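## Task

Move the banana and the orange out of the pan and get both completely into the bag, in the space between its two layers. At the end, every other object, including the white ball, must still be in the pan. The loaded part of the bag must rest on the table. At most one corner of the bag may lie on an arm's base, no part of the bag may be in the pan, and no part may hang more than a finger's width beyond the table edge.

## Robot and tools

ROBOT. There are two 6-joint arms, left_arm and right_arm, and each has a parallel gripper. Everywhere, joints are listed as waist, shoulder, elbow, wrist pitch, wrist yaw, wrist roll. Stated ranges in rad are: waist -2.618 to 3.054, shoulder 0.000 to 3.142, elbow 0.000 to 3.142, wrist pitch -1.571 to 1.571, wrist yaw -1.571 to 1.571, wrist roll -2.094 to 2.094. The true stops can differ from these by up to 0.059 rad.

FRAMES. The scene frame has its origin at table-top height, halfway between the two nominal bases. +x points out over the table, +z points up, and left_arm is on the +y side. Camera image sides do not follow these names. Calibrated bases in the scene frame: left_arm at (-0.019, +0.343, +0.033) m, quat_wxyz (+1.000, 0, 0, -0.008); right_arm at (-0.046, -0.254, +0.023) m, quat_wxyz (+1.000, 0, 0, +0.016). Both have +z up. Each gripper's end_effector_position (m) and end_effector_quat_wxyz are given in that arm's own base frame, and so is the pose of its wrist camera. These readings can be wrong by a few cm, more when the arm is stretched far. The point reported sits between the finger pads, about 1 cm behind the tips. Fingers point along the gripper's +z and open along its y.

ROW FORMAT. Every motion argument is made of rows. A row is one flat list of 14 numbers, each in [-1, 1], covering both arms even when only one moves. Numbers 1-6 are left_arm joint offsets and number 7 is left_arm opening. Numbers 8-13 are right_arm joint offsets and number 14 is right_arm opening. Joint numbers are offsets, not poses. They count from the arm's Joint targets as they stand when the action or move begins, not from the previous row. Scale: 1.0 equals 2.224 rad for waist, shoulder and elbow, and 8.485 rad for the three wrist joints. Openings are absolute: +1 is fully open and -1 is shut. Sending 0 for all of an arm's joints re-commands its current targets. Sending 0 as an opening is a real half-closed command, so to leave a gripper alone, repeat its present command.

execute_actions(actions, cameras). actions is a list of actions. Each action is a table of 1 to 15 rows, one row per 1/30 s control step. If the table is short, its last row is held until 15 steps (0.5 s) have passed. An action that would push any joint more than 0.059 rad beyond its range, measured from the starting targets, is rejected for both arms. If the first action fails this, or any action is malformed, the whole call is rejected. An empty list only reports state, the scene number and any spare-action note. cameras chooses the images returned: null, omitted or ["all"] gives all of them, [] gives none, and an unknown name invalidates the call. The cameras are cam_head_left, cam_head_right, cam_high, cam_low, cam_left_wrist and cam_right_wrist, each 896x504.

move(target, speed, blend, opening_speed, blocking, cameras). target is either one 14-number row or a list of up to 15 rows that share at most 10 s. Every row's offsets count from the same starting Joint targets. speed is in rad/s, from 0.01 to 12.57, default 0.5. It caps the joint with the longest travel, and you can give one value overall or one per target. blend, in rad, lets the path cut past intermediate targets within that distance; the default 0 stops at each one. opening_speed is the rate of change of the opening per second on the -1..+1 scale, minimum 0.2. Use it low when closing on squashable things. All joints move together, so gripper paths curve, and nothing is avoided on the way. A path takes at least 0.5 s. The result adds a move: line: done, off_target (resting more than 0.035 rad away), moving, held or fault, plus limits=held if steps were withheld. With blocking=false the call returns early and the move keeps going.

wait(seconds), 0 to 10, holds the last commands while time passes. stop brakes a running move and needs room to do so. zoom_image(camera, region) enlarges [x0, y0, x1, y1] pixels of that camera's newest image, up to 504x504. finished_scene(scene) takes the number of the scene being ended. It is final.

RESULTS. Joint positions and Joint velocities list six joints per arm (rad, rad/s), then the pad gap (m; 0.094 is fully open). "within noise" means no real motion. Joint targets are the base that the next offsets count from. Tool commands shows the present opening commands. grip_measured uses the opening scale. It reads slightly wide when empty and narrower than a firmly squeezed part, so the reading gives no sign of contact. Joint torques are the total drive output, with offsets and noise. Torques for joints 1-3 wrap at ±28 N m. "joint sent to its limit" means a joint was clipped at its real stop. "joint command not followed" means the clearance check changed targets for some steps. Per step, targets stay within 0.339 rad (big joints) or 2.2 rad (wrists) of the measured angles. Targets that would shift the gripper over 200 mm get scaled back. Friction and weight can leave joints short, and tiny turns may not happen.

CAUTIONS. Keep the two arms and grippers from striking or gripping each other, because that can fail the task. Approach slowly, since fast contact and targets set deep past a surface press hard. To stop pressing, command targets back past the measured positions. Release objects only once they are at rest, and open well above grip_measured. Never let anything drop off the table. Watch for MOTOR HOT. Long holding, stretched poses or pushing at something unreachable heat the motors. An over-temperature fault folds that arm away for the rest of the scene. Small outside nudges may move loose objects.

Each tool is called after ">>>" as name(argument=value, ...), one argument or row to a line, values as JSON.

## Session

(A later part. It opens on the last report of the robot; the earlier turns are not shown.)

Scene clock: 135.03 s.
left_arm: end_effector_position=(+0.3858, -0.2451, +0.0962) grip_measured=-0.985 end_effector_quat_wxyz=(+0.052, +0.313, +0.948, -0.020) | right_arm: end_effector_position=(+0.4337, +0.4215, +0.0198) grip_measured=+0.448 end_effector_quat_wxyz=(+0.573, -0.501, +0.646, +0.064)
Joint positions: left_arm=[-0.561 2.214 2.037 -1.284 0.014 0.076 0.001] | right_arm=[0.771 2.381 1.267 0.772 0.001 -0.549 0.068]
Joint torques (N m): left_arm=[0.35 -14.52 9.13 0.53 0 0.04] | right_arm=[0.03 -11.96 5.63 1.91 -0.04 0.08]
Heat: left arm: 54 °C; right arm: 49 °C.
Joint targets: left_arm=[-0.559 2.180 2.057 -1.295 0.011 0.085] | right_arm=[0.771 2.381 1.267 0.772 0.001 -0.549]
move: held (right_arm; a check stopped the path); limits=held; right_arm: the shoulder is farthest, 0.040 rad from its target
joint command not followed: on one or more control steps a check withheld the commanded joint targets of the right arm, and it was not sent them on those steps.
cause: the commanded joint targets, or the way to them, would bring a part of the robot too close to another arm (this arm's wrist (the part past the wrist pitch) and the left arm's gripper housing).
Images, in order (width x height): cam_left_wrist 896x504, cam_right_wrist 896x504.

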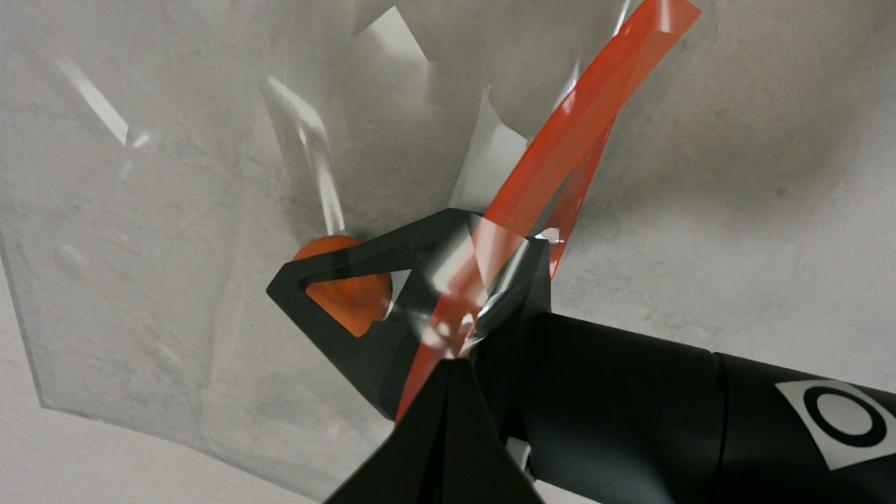

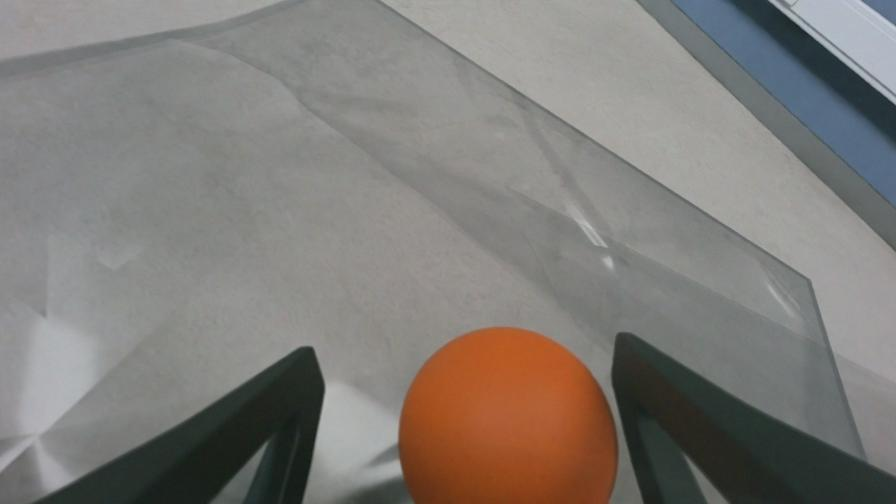

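>>> move(
  target=[0, -0.0076, 0.0144, -0.0047, 0, 0, -1.0, 0, 0, 0, 0, 0, 0, 0.45],
  speed=0.15,
  cameras=["cam_right_wrist", "cam_left_wrist"],
)

Scene clock: 136.33 s.
left_arm: end_effector_position=(+0.3839, -0.2440, +0.1103) grip_measured=-0.985 end_effector_quat_wxyz=(+0.056, +0.313, +0.948, -0.021) | right_arm: end_effector_position=(+0.4337, +0.4216, +0.0199) grip_measured=+0.448 end_effector_quat_wxyz=(+0.573, -0.501, +0.645, +0.064)
Joint positions: left_arm=[-0.561 2.199 2.068 -1.322 0.014 0.076 0.001] | right_arm=[0.771 2.381 1.267 0.773 0.001 -0.549 0.068]
Joint torques (N m): left_arm=[0.38 -14.54 9.26 0.53 0.01 0.05] | right_arm=[0.05 -11.95 5.64 1.91 -0.04 0.08]
Heat: left arm: 54 °C; right arm: 49 °C.
Joint targets: left_arm=[-0.559 2.163 2.089 -1.335 0.011 0.085] | right_arm=[0.771 2.381 1.267 0.772 0.001 -0.549]
move: off_target (left_arm); left_arm: the shoulder is farthest, 0.036 rad from its target
Images, in order (width x height): cam_left_wrist 896x504, cam_right_wrist 896x504.

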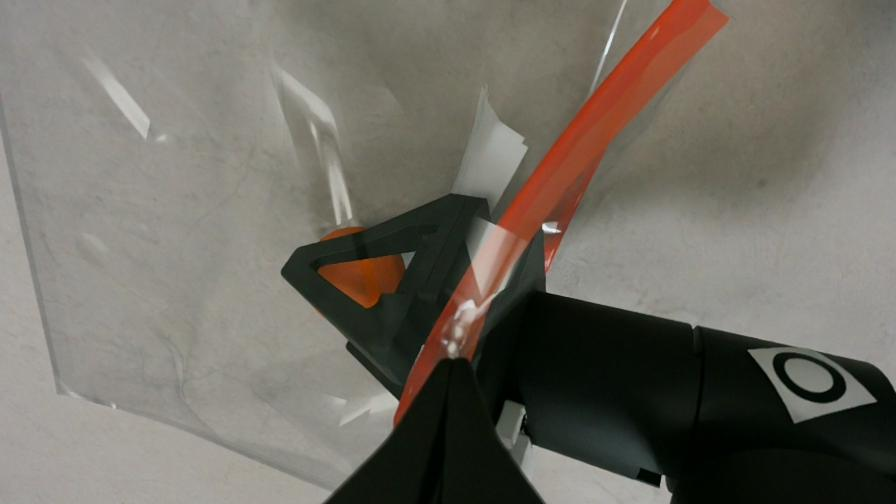

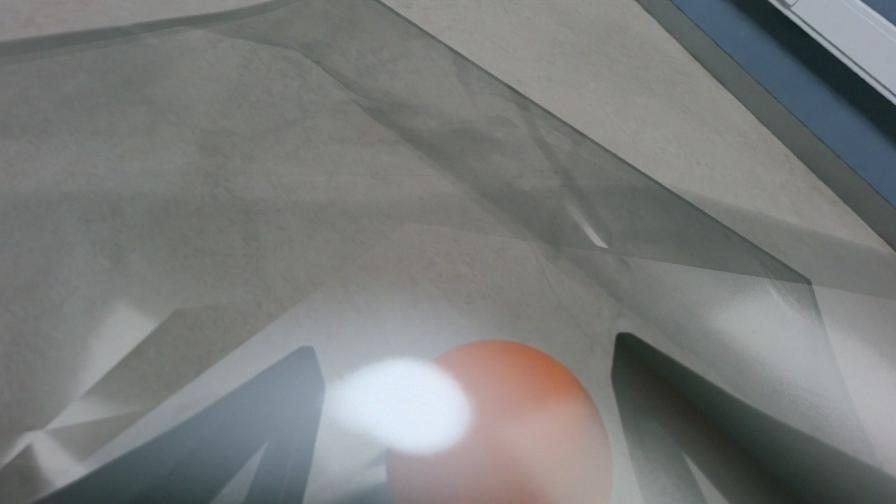

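>>> move(
  target=[
    [0, 0, 0, 0, 0, 0, -1.0, -0.0036, -0.0180, 0, 0.0047, 0, 0, 0.45],
    [0, 0, 0, 0, 0, 0, -1.0, -0.0036, -0.1106, -0.1897, 0.0301, 0, 0, 0.45],
  ],
  speed=0.3,
  cameras=["cam_right_wrist", "cam_left_wrist", "cam_low"],
)

>>> zoom_image(
  camera="cam_low",
  region=[320, 210, 540, 390],
)

Scene clock: 137.10 s.
left_arm: end_effector_position=(+0.3838, -0.2439, +0.1103) grip_measured=-0.985 end_effector_quat_wxyz=(+0.055, +0.313, +0.948, -0.021) | right_arm: end_effector_position=(+0.4339, +0.4218, +0.0208) grip_measured=+0.449 end_effector_quat_wxyz=(+0.575, -0.500, +0.645, +0.064)
Joint positions: left_arm=[-0.561 2.199 2.068 -1.322 0.014 0.076 0.001] | right_arm=[0.771 2.381 1.267 0.777 0.001 -0.549 0.068]
Joint torques (N m): left_arm=[0.39 -14.53 9.25 0.53 0 0.03] | right_arm=[0.03 -11.96 5.64 1.92 -0.04 0.08]
Heat: left arm: 54 °C; right arm: 48 °C.
Joint targets: left_arm=[-0.559 2.163 2.089 -1.335 0.011 0.085] | right_arm=[0.771 2.381 1.267 0.777 0.001 -0.549]
move: held (right_arm; a check stopped the path), off_target (left_arm); path passed 0 of 2 targets; limits=held; left_arm: the shoulder is farthest, 0.036 rad from its target; right_arm: the elbow is farthest, 0.422 rad from its target
joint command not followed: on one or more control steps a check withheld the commanded joint targets of the right arm, and it was not sent them on those steps.
cause: the commanded joint targets, or the way to them, would bring a part of the robot too close to another arm (this arm's wrist (the part past the wrist pitch) and the left arm's gripper housing).
Images, in order (width x height): cam_low 896x504, cam_left_wrist 896x504, cam_right_wrist 896x504.

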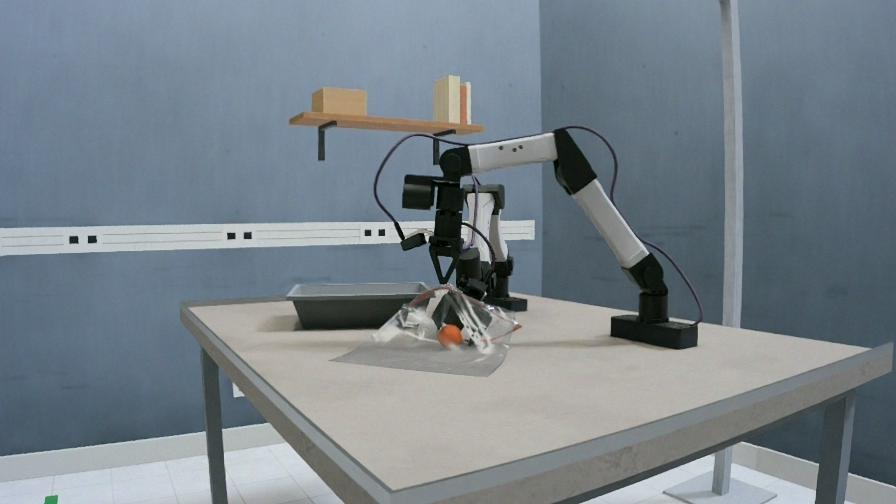

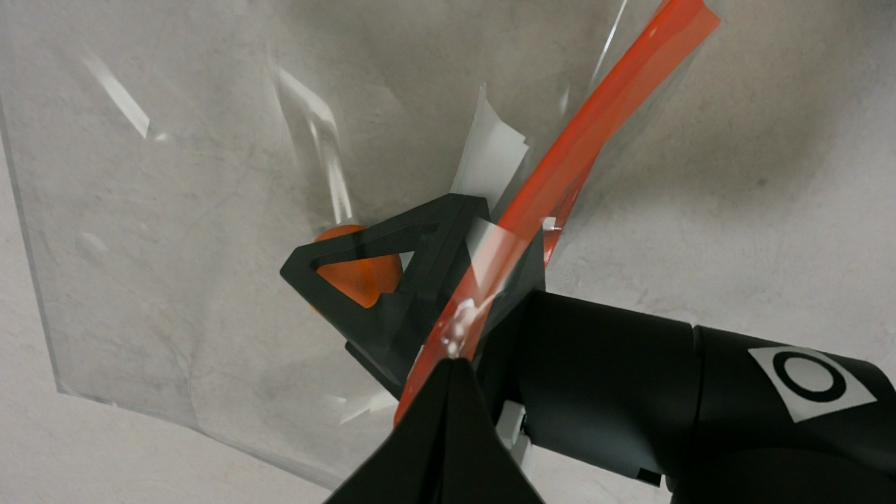

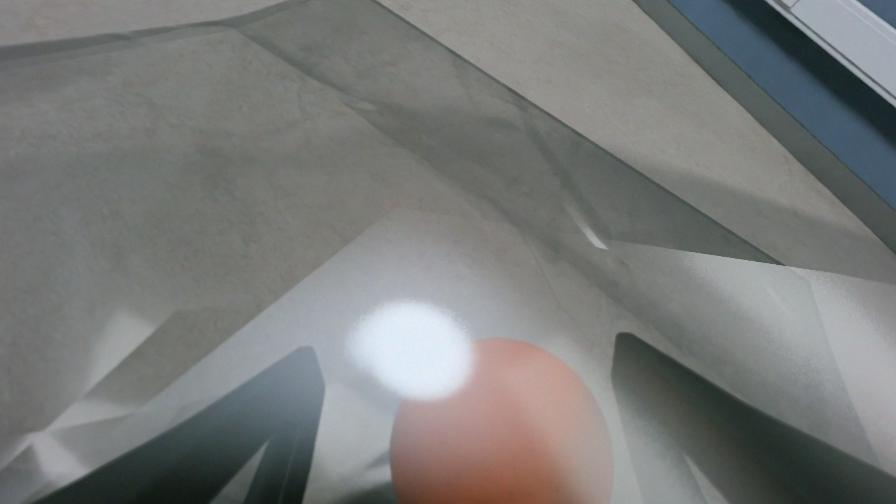

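Scaled by 2.291 from the camera's 896x504 image, which has a finer 1280x720 frame.

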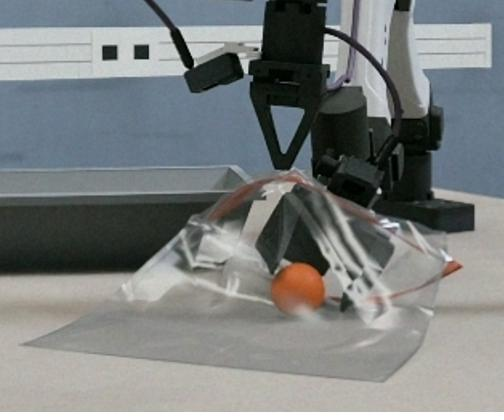

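>>> move(
  target=[0, 0, 0.0315, -0.0084, 0, 0, -1.0, 0, 0, 0, 0, 0, 0, 0.45],
  speed=0.15,
  cameras=["cam_right_wrist", "cam_left_wrist"],
)

Scene clock: 154.03 s.
left_arm: end_effector_position=(+0.3818, -0.2427, +0.1278) grip_measured=-0.985 end_effector_quat_wxyz=(+0.056, +0.313, +0.948, -0.021) | right_arm: end_effector_position=(+0.4339, +0.4218, +0.0208) grip_measured=+0.449 end_effector_quat_wxyz=(+0.575, -0.500, +0.645, +0.064)
Joint positions: left_arm=[-0.561 2.199 2.138 -1.391 0.014 0.076 0.001] | right_arm=[0.771 2.381 1.267 0.777 0.001 -0.549 0.068]
Joint torques (N m): left_arm=[0.38 -14.42 9.16 0.51 0 0.04] | right_arm=[0.05 -11.95 5.63 1.93 -0.04 0.08]
Heat: left arm: 53 °C; right arm: 48 °C.
Joint targets: left_arm=[-0.559 2.163 2.159 -1.406 0.011 0.085] | right_arm=[0.771 2.381 1.267 0.777 0.001 -0.549]
move: off_target (left_arm); left_arm: the shoulder is farthest, 0.036 rad from its target
Images, in order (width x height): cam_left_wrist 896x504, cam_right_wrist 896x504.

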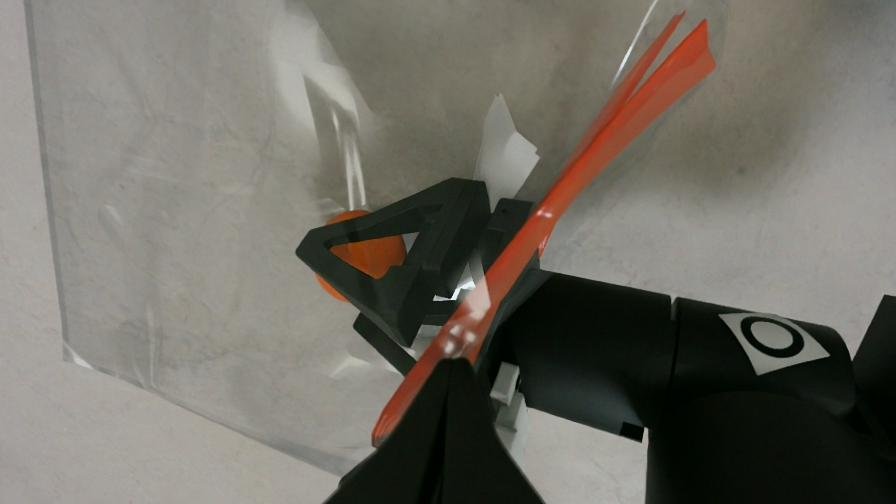

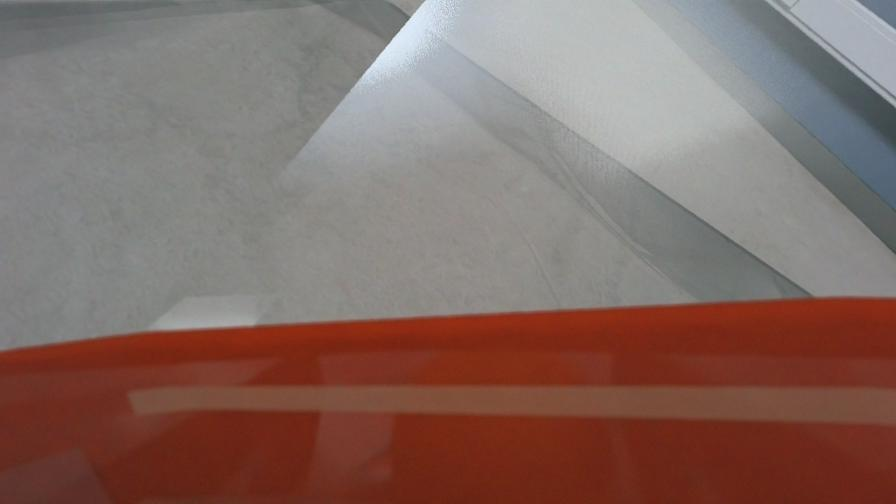

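>>> move(
  target=[
    [0, 0, 0, 0, 0, 0, -1.0, 0, -0.0160, 0, 0.0047, 0, 0, 0.45],
    [0, 0, 0, 0, 0, 0, -1.0, 0, -0.1106, -0.1897, 0.0301, 0, 0, 0.45],
  ],
  speed=0.3,
  cameras=["cam_right_wrist", "cam_left_wrist", "cam_low"],
)

>>> zoom_image(
  camera="cam_low",
  region=[320, 210, 540, 390],
)

Scene clock: 156.47 s.
left_arm: end_effector_position=(+0.3811, -0.2422, +0.1277) grip_measured=-0.985 end_effector_quat_wxyz=(+0.054, +0.313, +0.948, -0.020) | right_arm: end_effector_position=(+0.3732, +0.3627, +0.0272) grip_measured=+0.449 end_effector_quat_wxyz=(+0.580, -0.497, +0.642, +0.065)
Joint positions: left_arm=[-0.561 2.199 2.138 -1.395 0.014 0.076 0.001] | right_arm=[0.771 2.182 0.848 1.01 0.001 -0.548 0.068]
Joint torques (N m): left_arm=[0.38 -14.45 9.17 0.54 0 0.03] | right_arm=[0.03 -13.78 4.27 2.14 -0.03 0.07]
Heat: left arm: 53 °C; right arm: 49 °C.
Joint targets: left_arm=[-0.559 2.163 2.159 -1.406 0.011 0.085] | right_arm=[0.771 2.135 0.845 1.032 0.001 -0.548]
move: off_target (left_arm, right_arm); left_arm: the shoulder is farthest, 0.036 rad from its target; right_arm: the shoulder is farthest, 0.047 rad from its target
Images, in order (width x height): cam_low 896x504, cam_left_wrist 896x504, cam_right_wrist 896x504.

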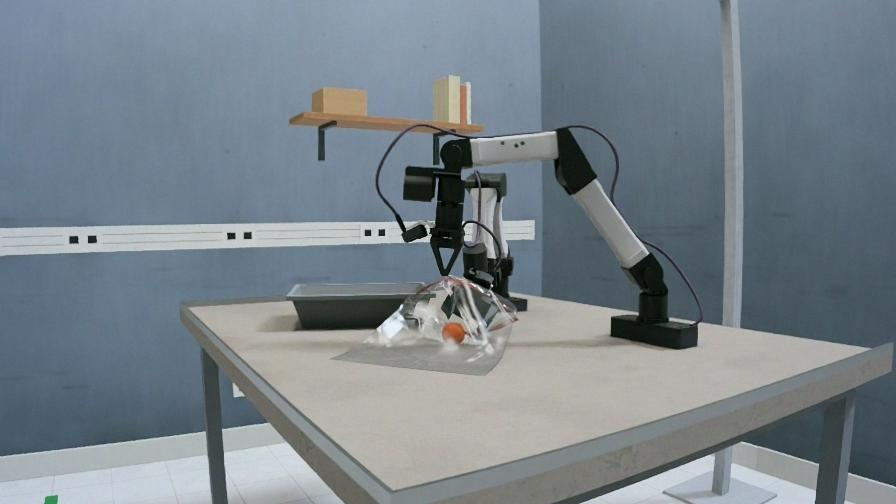

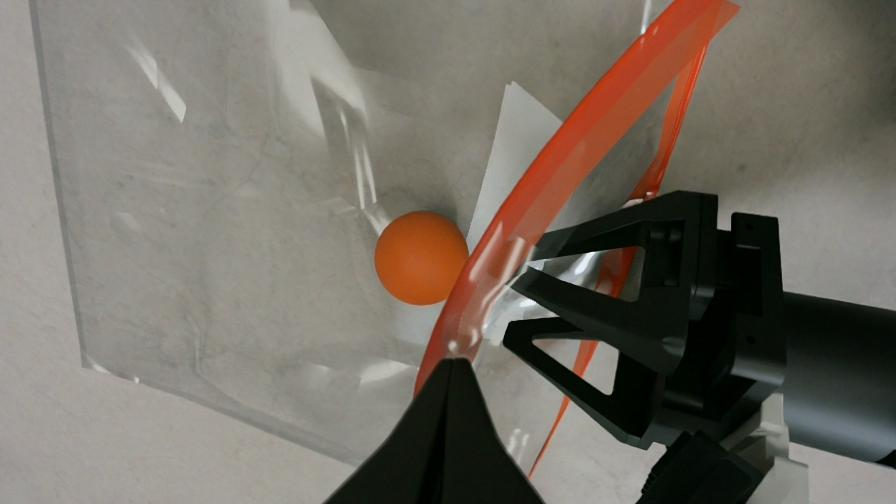

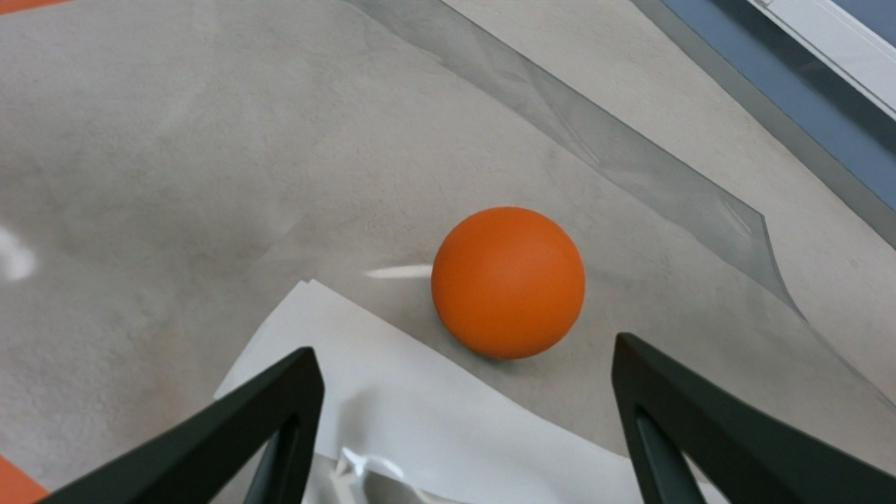

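Scaled by 2.291 from the camera's 896x504 image, which has a finer 1280x720 frame.

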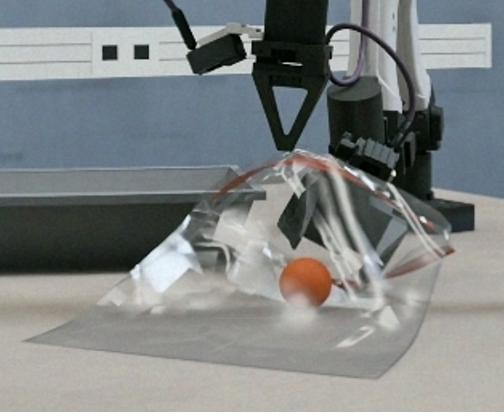

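>>> move(
  target=[
    [0, 0, 0, 0, 0, 0, -1.0, 0, -0.1443, -0.1859, 0.0062, 0, 0, 0.45],
    [0, 0, 0, 0, 0, 0, -1.0, -0.0769, -0.3746, -0.0211, -0.1306, 0, 0.0646, 0.45],
    [0, 0, 0, 0, 0, 0, -1.0, -0.3826, -0.1938, 0.29, -0.2120, 0, 0.0646, 0.45],
  ],
  speed=[0.4, 0.9, 0.9],
  blend=[0.03, 0.1, 0],
  cameras=["cam_right_wrist", "cam_left_wrist", "cam_low", "cam_head_right"],
)

>>> zoom_image(
  camera="cam_low",
  region=[320, 210, 540, 390],
)

Scene clock: 162.17 s.
left_arm: end_effector_position=(+0.3811, -0.2422, +0.1277) grip_measured=-0.985 end_effector_quat_wxyz=(+0.054, +0.313, +0.948, -0.020) | right_arm: end_effector_position=(+0.4357, -0.0366, +0.1712) grip_measured=+0.449 end_effector_quat_wxyz=(+0.282, +0.037, +0.959, -0.014)
Joint positions: left_arm=[-0.561 2.199 2.138 -1.395 0.014 0.076 0.001] | right_arm=[-0.083 1.691 1.46 -0.767 0.002 -0.006 0.068]
Joint torques (N m): left_arm=[0.35 -14.41 9.17 0.53 0 0.03] | right_arm=[0.36 -6.91 9.89 1.33 -0.03 0.11]
Heat: left arm: 53 °C; right arm: 49 °C.
Joint targets: left_arm=[-0.559 2.163 2.159 -1.406 0.011 0.085] | right_arm=[-0.079 1.703 1.490 -0.767 0.001 0.000]
move: off_target (left_arm); left_arm: the shoulder is farthest, 0.036 rad from its target
Images, in order (width x height): cam_head_right 896x504, cam_low 896x504, cam_left_wrist 896x504, cam_right_wrist 896x504.

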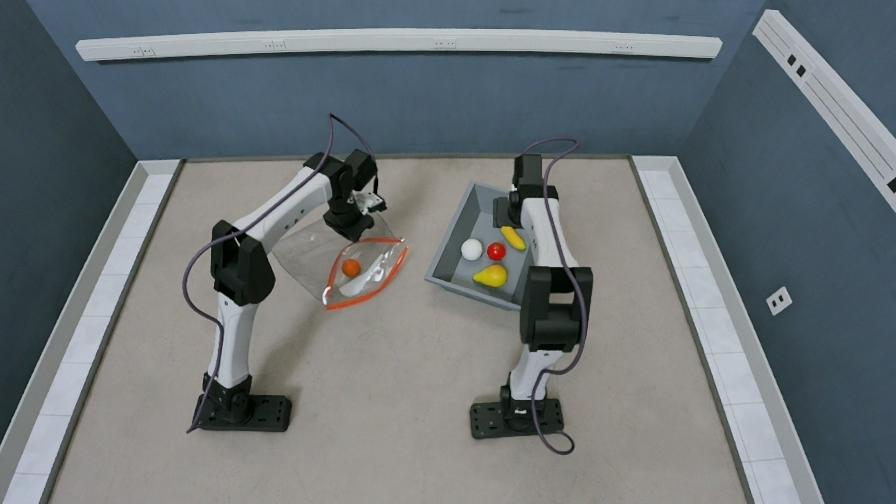

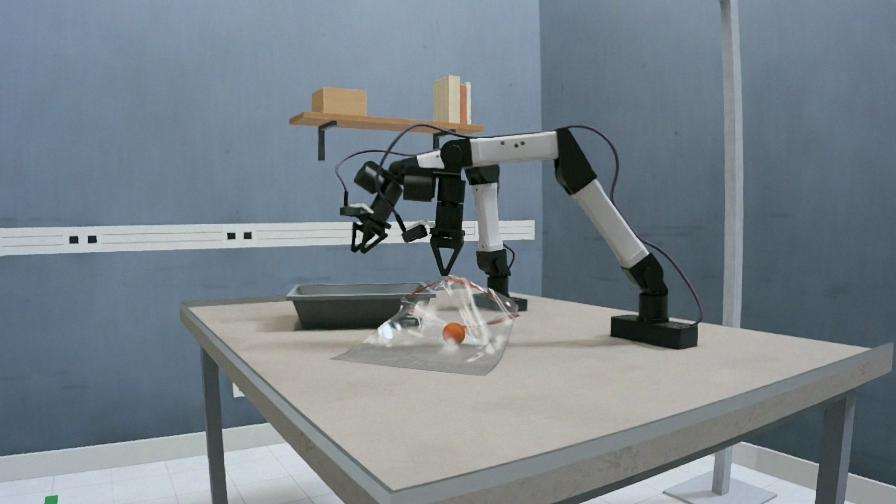

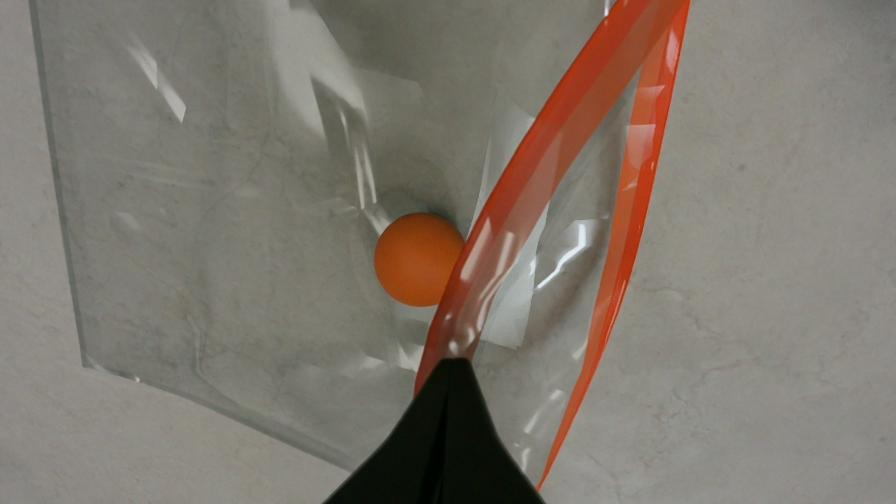

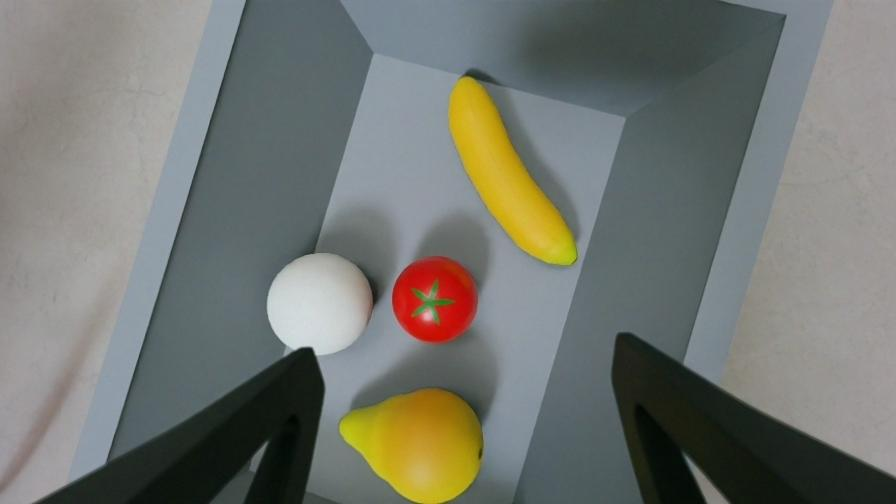

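Scaled by 2.291 from the camera's 896x504 image, which has a finer 1280x720 frame.

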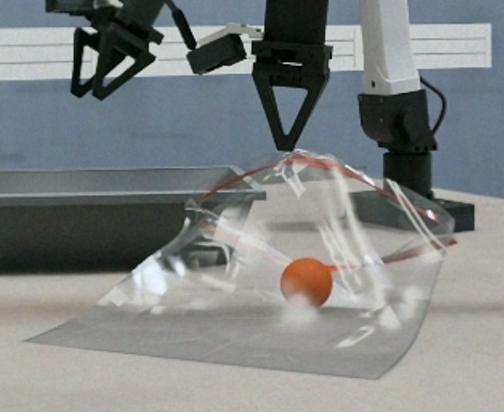

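>>> move(
  target=[0, 0, 0, 0, 0, 0, -1.0, -0.0171, 0.2617, 0.2639, -0.0248, 0, -0.0636, 0.0],
  speed=0.6,
  cameras=["cam_right_wrist", "cam_left_wrist"],
)

Scene clock: 168.03 s.
left_arm: end_effector_position=(+0.3811, -0.2422, +0.1277) grip_measured=-0.985 end_effector_quat_wxyz=(+0.054, +0.313, +0.948, -0.020) | right_arm: end_effector_position=(+0.5284, -0.0594, +0.0872) grip_measured=+0.001 end_effector_quat_wxyz=(+0.172, -0.205, +0.962, -0.058)
Joint positions: left_arm=[-0.561 2.199 2.138 -1.395 0.014 0.076 0.001] | right_arm=[-0.111 2.278 2.049 -0.976 0.002 -0.532 0.047]
Joint torques (N m): left_arm=[0.35 -14.45 9.13 0.53 0 0.03] | right_arm=[-0.58 -11.74 9.39 0.97 -0.06 -0.04]
Heat: left arm: 53 °C; right arm: 48 °C.
Joint targets: left_arm=[-0.559 2.163 2.159 -1.406 0.011 0.085] | right_arm=[-0.118 2.286 2.077 -0.977 0.001 -0.540]
move: off_target (left_arm); left_arm: the shoulder is farthest, 0.036 rad from its target
Images, in order (width x height): cam_left_wrist 896x504, cam_right_wrist 896x504.

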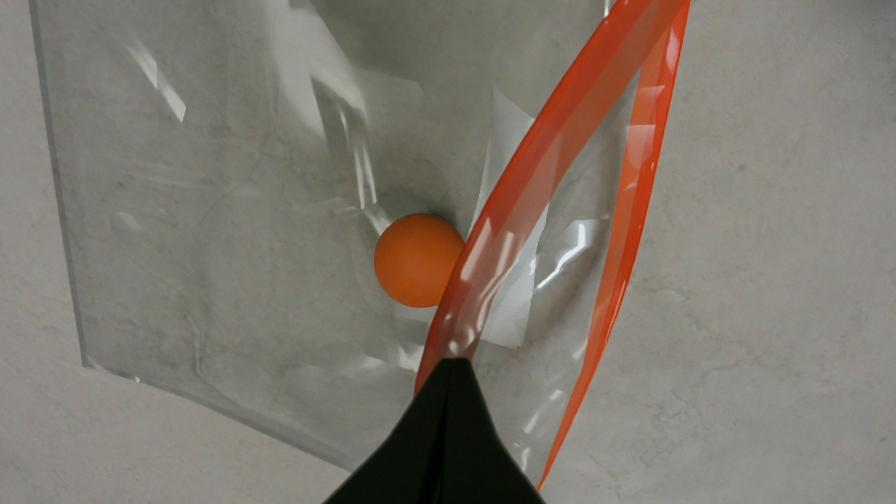

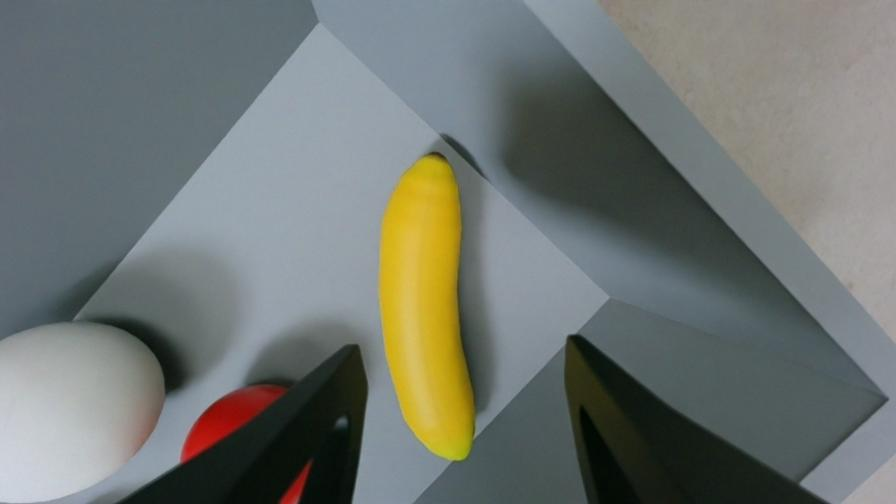

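>>> move(
  target=[0, 0, 0, 0, 0, 0, -1.0, 0.0090, 0.0171, -0.1304, 0.0376, 0, 0, 0.0],
  speed=0.25,
  cameras=["cam_right_wrist"],
)

Scene clock: 171.03 s.
left_arm: end_effector_position=(+0.3811, -0.2422, +0.1277) grip_measured=-0.985 end_effector_quat_wxyz=(+0.054, +0.313, +0.948, -0.020) | right_arm: end_effector_position=(+0.5269, -0.0554, +0.0084) grip_measured=+0.001 end_effector_quat_wxyz=(+0.175, -0.209, +0.960, -0.059)
Joint positions: left_arm=[-0.561 2.199 2.138 -1.395 0.014 0.076 0.001] | right_arm=[-0.104 2.312 1.788 -0.674 0.002 -0.533 0.047]
Joint torques (N m): left_arm=[0.39 -14.46 9.21 0.53 0 0.03] | right_arm=[0.64 -11.4 6.41 1.14 -0.07 -0.02]
Heat: left arm: 53 °C; right arm: 48 °C.
Joint targets: left_arm=[-0.559 2.163 2.159 -1.406 0.011 0.085] | right_arm=[-0.098 2.324 1.786 -0.658 0.001 -0.540]
move: off_target (left_arm); left_arm: the shoulder is farthest, 0.036 rad from its target
Images, in order (width x height): cam_right_wrist 896x504.

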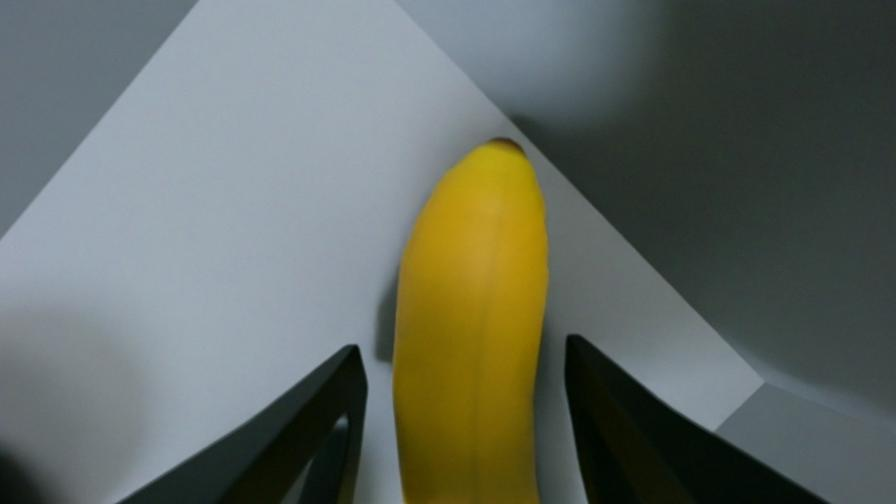

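>>> move(
  target=[0, 0, 0, 0, 0, 0, -1.0, 0, 0, 0, 0, 0, 0, -0.45],
  opening_speed=0.4,
  cameras=["cam_right_wrist"],
)

Scene clock: 172.80 s.
left_arm: end_effector_position=(+0.3811, -0.2422, +0.1277) grip_measured=-0.985 end_effector_quat_wxyz=(+0.054, +0.313, +0.948, -0.020) | right_arm: end_effector_position=(+0.5271, -0.0554, +0.0085) grip_measured=-0.444 end_effector_quat_wxyz=(+0.176, -0.209, +0.960, -0.059)
Joint positions: left_arm=[-0.561 2.199 2.138 -1.395 0.014 0.076 0.001] | right_arm=[-0.104 2.312 1.788 -0.673 0.002 -0.533 0.026]
Joint velocities: left_arm=[within noise] | right_arm=[-0.002 -0.007 0.017 -0.007 -0.066 0.007 0.008]
Joint torques (N m): left_arm=[0.4 -14.46 9.2 0.53 0 0.03] | right_arm=[0.64 -11.44 6.42 1.16 -0.06 -0.01]
Heat: left arm: 53 °C; right arm: 48 °C.
Joint targets: left_arm=[-0.559 2.163 2.159 -1.406 0.011 0.085] | right_arm=[-0.098 2.324 1.786 -0.658 0.001 -0.540]
move: off_target (left_arm); left_arm: the shoulder is farthest, 0.036 rad from its target
Images, in order (width x height): cam_right_wrist 896x504.

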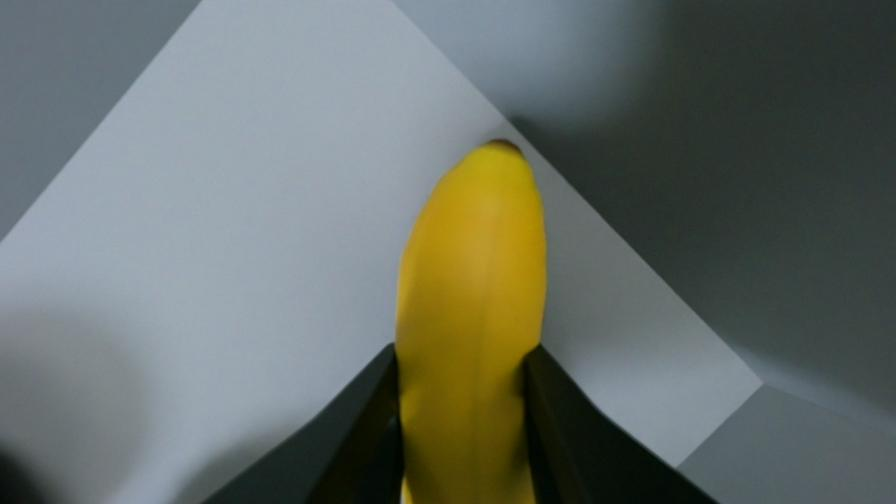

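>>> move(
  target=[0, 0, 0, 0, 0, 0, -1.0, 0, 0, 0, 0, 0, 0, -0.6],
  opening_speed=0.3,
  cameras=["cam_right_wrist"],
)

Scene clock: 173.70 s.
left_arm: end_effector_position=(+0.3811, -0.2422, +0.1277) grip_measured=-0.985 end_effector_quat_wxyz=(+0.054, +0.313, +0.948, -0.020) | right_arm: end_effector_position=(+0.5271, -0.0554, +0.0085) grip_measured=-0.460 end_effector_quat_wxyz=(+0.176, -0.209, +0.960, -0.059)
Joint positions: left_arm=[-0.561 2.199 2.138 -1.395 0.014 0.076 0.001] | right_arm=[-0.104 2.312 1.788 -0.673 0.002 -0.533 0.025]
Joint torques (N m): left_arm=[0.35 -14.46 9.2 0.53 0 0.03] | right_arm=[0.64 -11.41 6.42 1.14 -0.06 -0.01]
Heat: left arm: 53 °C; right arm: 48 °C.
Joint targets: left_arm=[-0.559 2.163 2.159 -1.406 0.011 0.085] | right_arm=[-0.098 2.324 1.786 -0.658 0.001 -0.540]
move: off_target (left_arm); left_arm: the shoulder is farthest, 0.036 rad from its target
Images, in order (width x height): cam_right_wrist 896x504.

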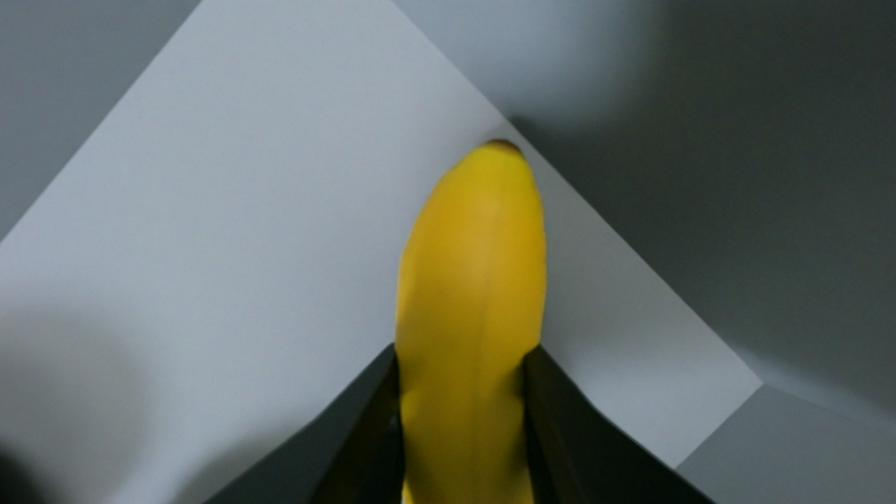

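>>> move(
  target=[
    [0, 0, 0, 0, 0, 0, -1.0, 0, -0.0432, 0.1263, -0.0370, 0, 0, -0.6],
    [0, 0, 0, 0, 0, 0, -1.0, 0, -0.1502, 0.0355, -0.0306, 0, 0, -0.6],
    [0, 0, 0, 0, 0, 0, -1.0, 0.3588, -0.3552, -0.2487, -0.0004, 0, 0.0636, -0.6],
  ],
  speed=[0.4, 0.5, 0.8],
  blend=[0.02, 0.05, 0],
  cameras=["cam_right_wrist", "cam_left_wrist", "cam_head_right", "cam_low"],
)

Scene clock: 177.50 s.
left_arm: end_effector_position=(+0.3811, -0.2422, +0.1277) grip_measured=-0.985 end_effector_quat_wxyz=(+0.054, +0.313, +0.948, -0.020) | right_arm: end_effector_position=(+0.3065, +0.2582, +0.1460) grip_measured=-0.462 end_effector_quat_wxyz=(+0.259, -0.333, +0.902, +0.093)
Joint positions: left_arm=[-0.561 2.199 2.138 -1.395 0.014 0.076 0.001] | right_arm=[0.7 1.568 1.237 -0.681 0 -0.008 0.025]
Joint torques (N m): left_arm=[0.36 -14.42 9.17 0.53 0 0.03] | right_arm=[0.06 -9.85 6.72 1.48 -0.02 0.15]
Heat: left arm: 53 °C; right arm: 49 °C.
Joint targets: left_arm=[-0.559 2.163 2.159 -1.406 0.011 0.085] | right_arm=[0.701 1.534 1.233 -0.661 0.001 0.000]
move: off_target (left_arm); left_arm: the shoulder is farthest, 0.036 rad from its target
Images, in order (width x height): cam_head_right 896x504, cam_low 896x504, cam_left_wrist 896x504, cam_right_wrist 896x504.

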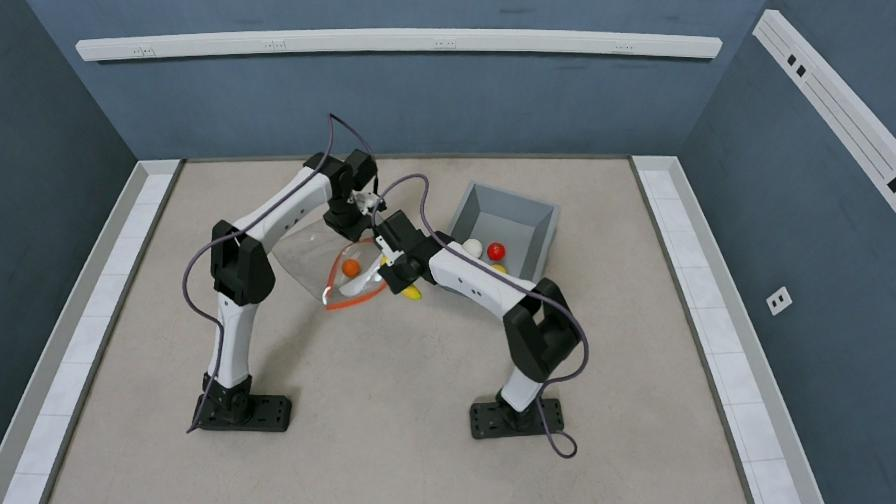

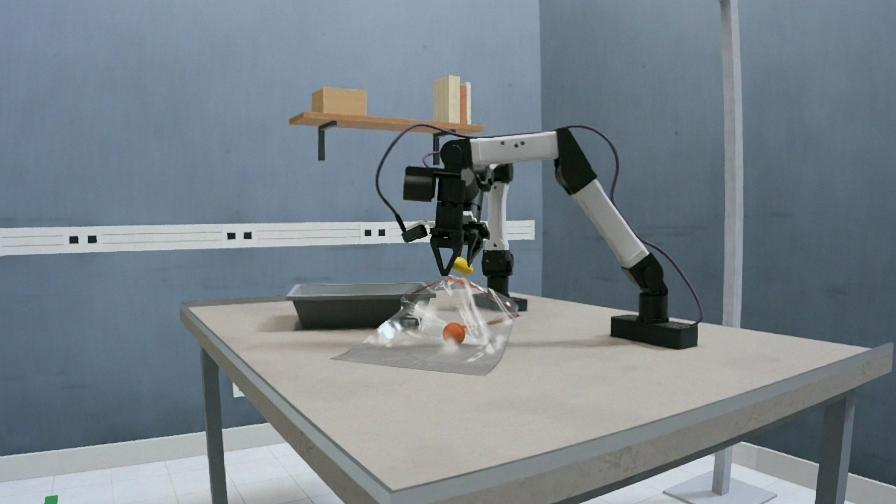

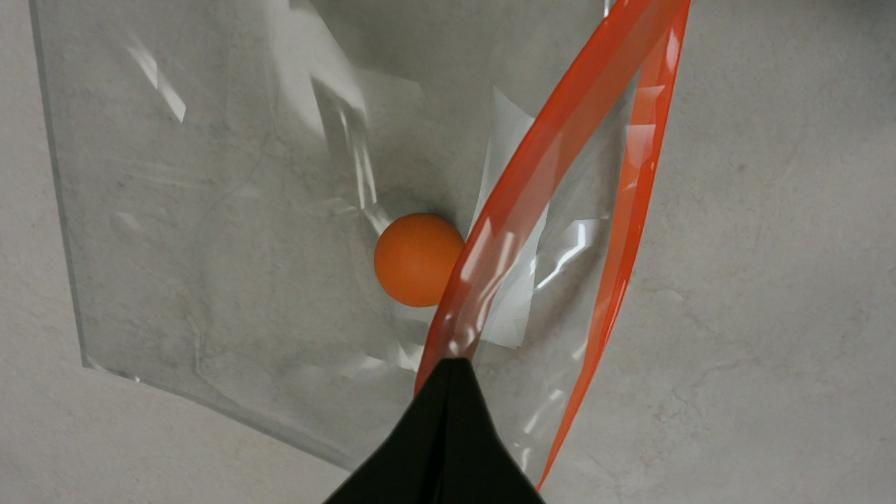

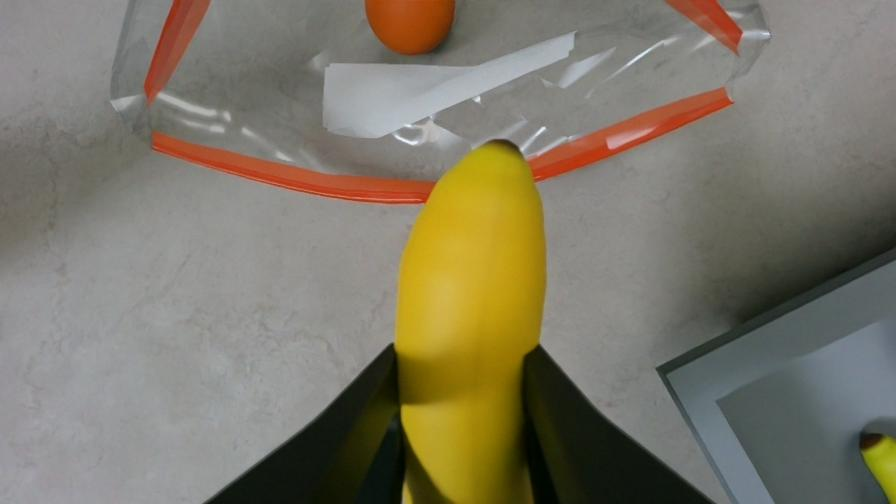

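>>> move(
  target=[
    [0, 0, 0, 0, 0, 0, -1.0, 0.0508, 0.1205, 0.0018, -0.0046, 0, 0, -0.6],
    [0, 0, 0, 0, 0, 0, -1.0, 0.0508, 0.1583, -0.0549, 0.0226, 0, 0, -0.6],
  ],
  speed=[0.5, 0.15],
  cameras=["cam_right_wrist", "cam_left_wrist", "cam_low"],
)

Scene clock: 182.17 s.
left_arm: end_effector_position=(+0.3811, -0.2422, +0.1277) grip_measured=-0.985 end_effector_quat_wxyz=(+0.054, +0.313, +0.948, -0.020) | right_arm: end_effector_position=(+0.2729, +0.2867, +0.0065) grip_measured=-0.462 end_effector_quat_wxyz=(+0.148, -0.392, +0.906, +0.063)
Joint positions: left_arm=[-0.561 2.199 2.138 -1.395 0.014 0.076 0.001] | right_arm=[0.81 1.875 1.113 -0.486 0 -0.007 0.025]
Joint torques (N m): left_arm=[0.34 -14.46 9.17 0.54 0 0.04] | right_arm=[0.38 -7.57 5.75 1.18 -0.02 0.12]
Heat: left arm: 53 °C; right arm: 48 °C.
Joint targets: left_arm=[-0.559 2.163 2.159 -1.406 0.011 0.085] | right_arm=[0.814 1.886 1.111 -0.470 0.001 0.000]
move: off_target (left_arm); left_arm: the shoulder is farthest, 0.036 rad from its target
Images, in order (width x height): cam_low 896x504, cam_left_wrist 896x504, cam_right_wrist 896x504.

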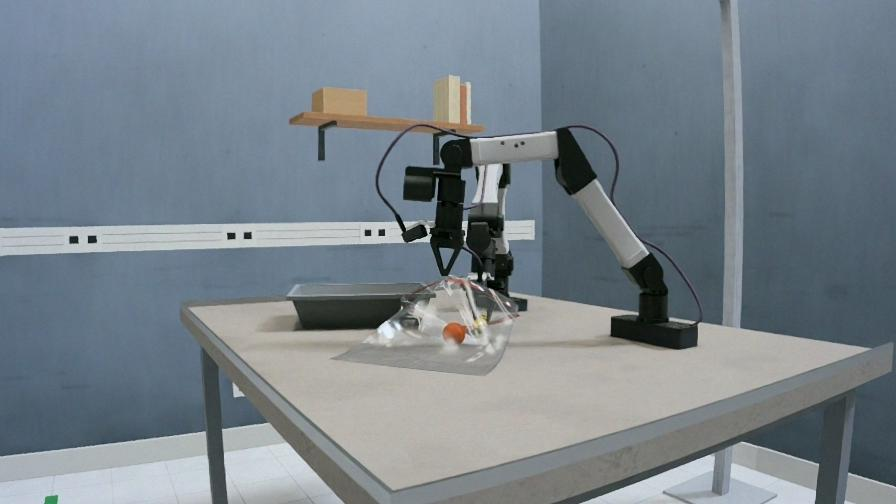

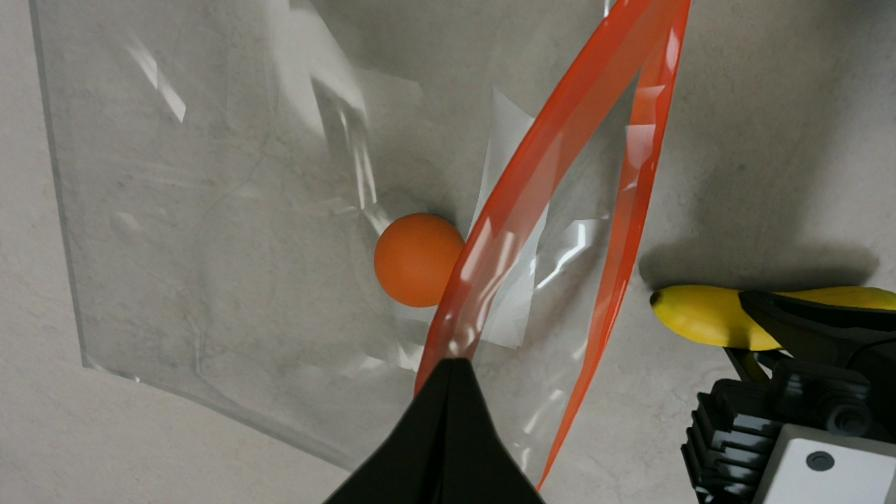

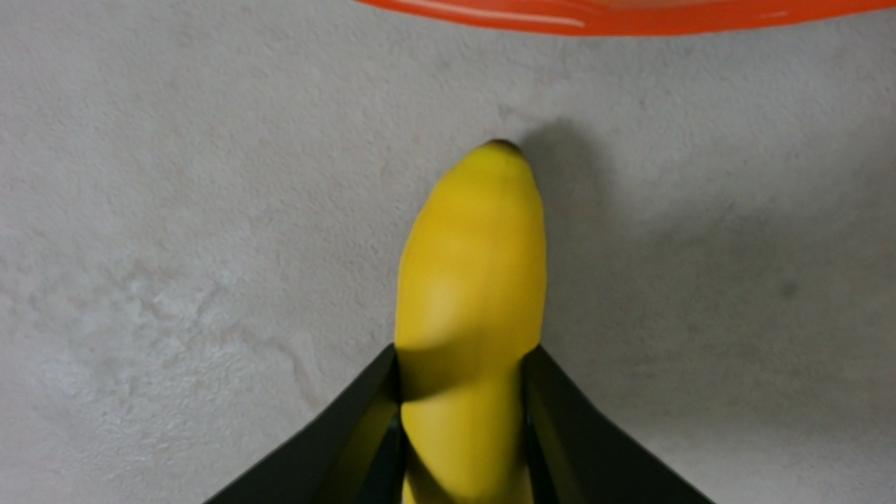

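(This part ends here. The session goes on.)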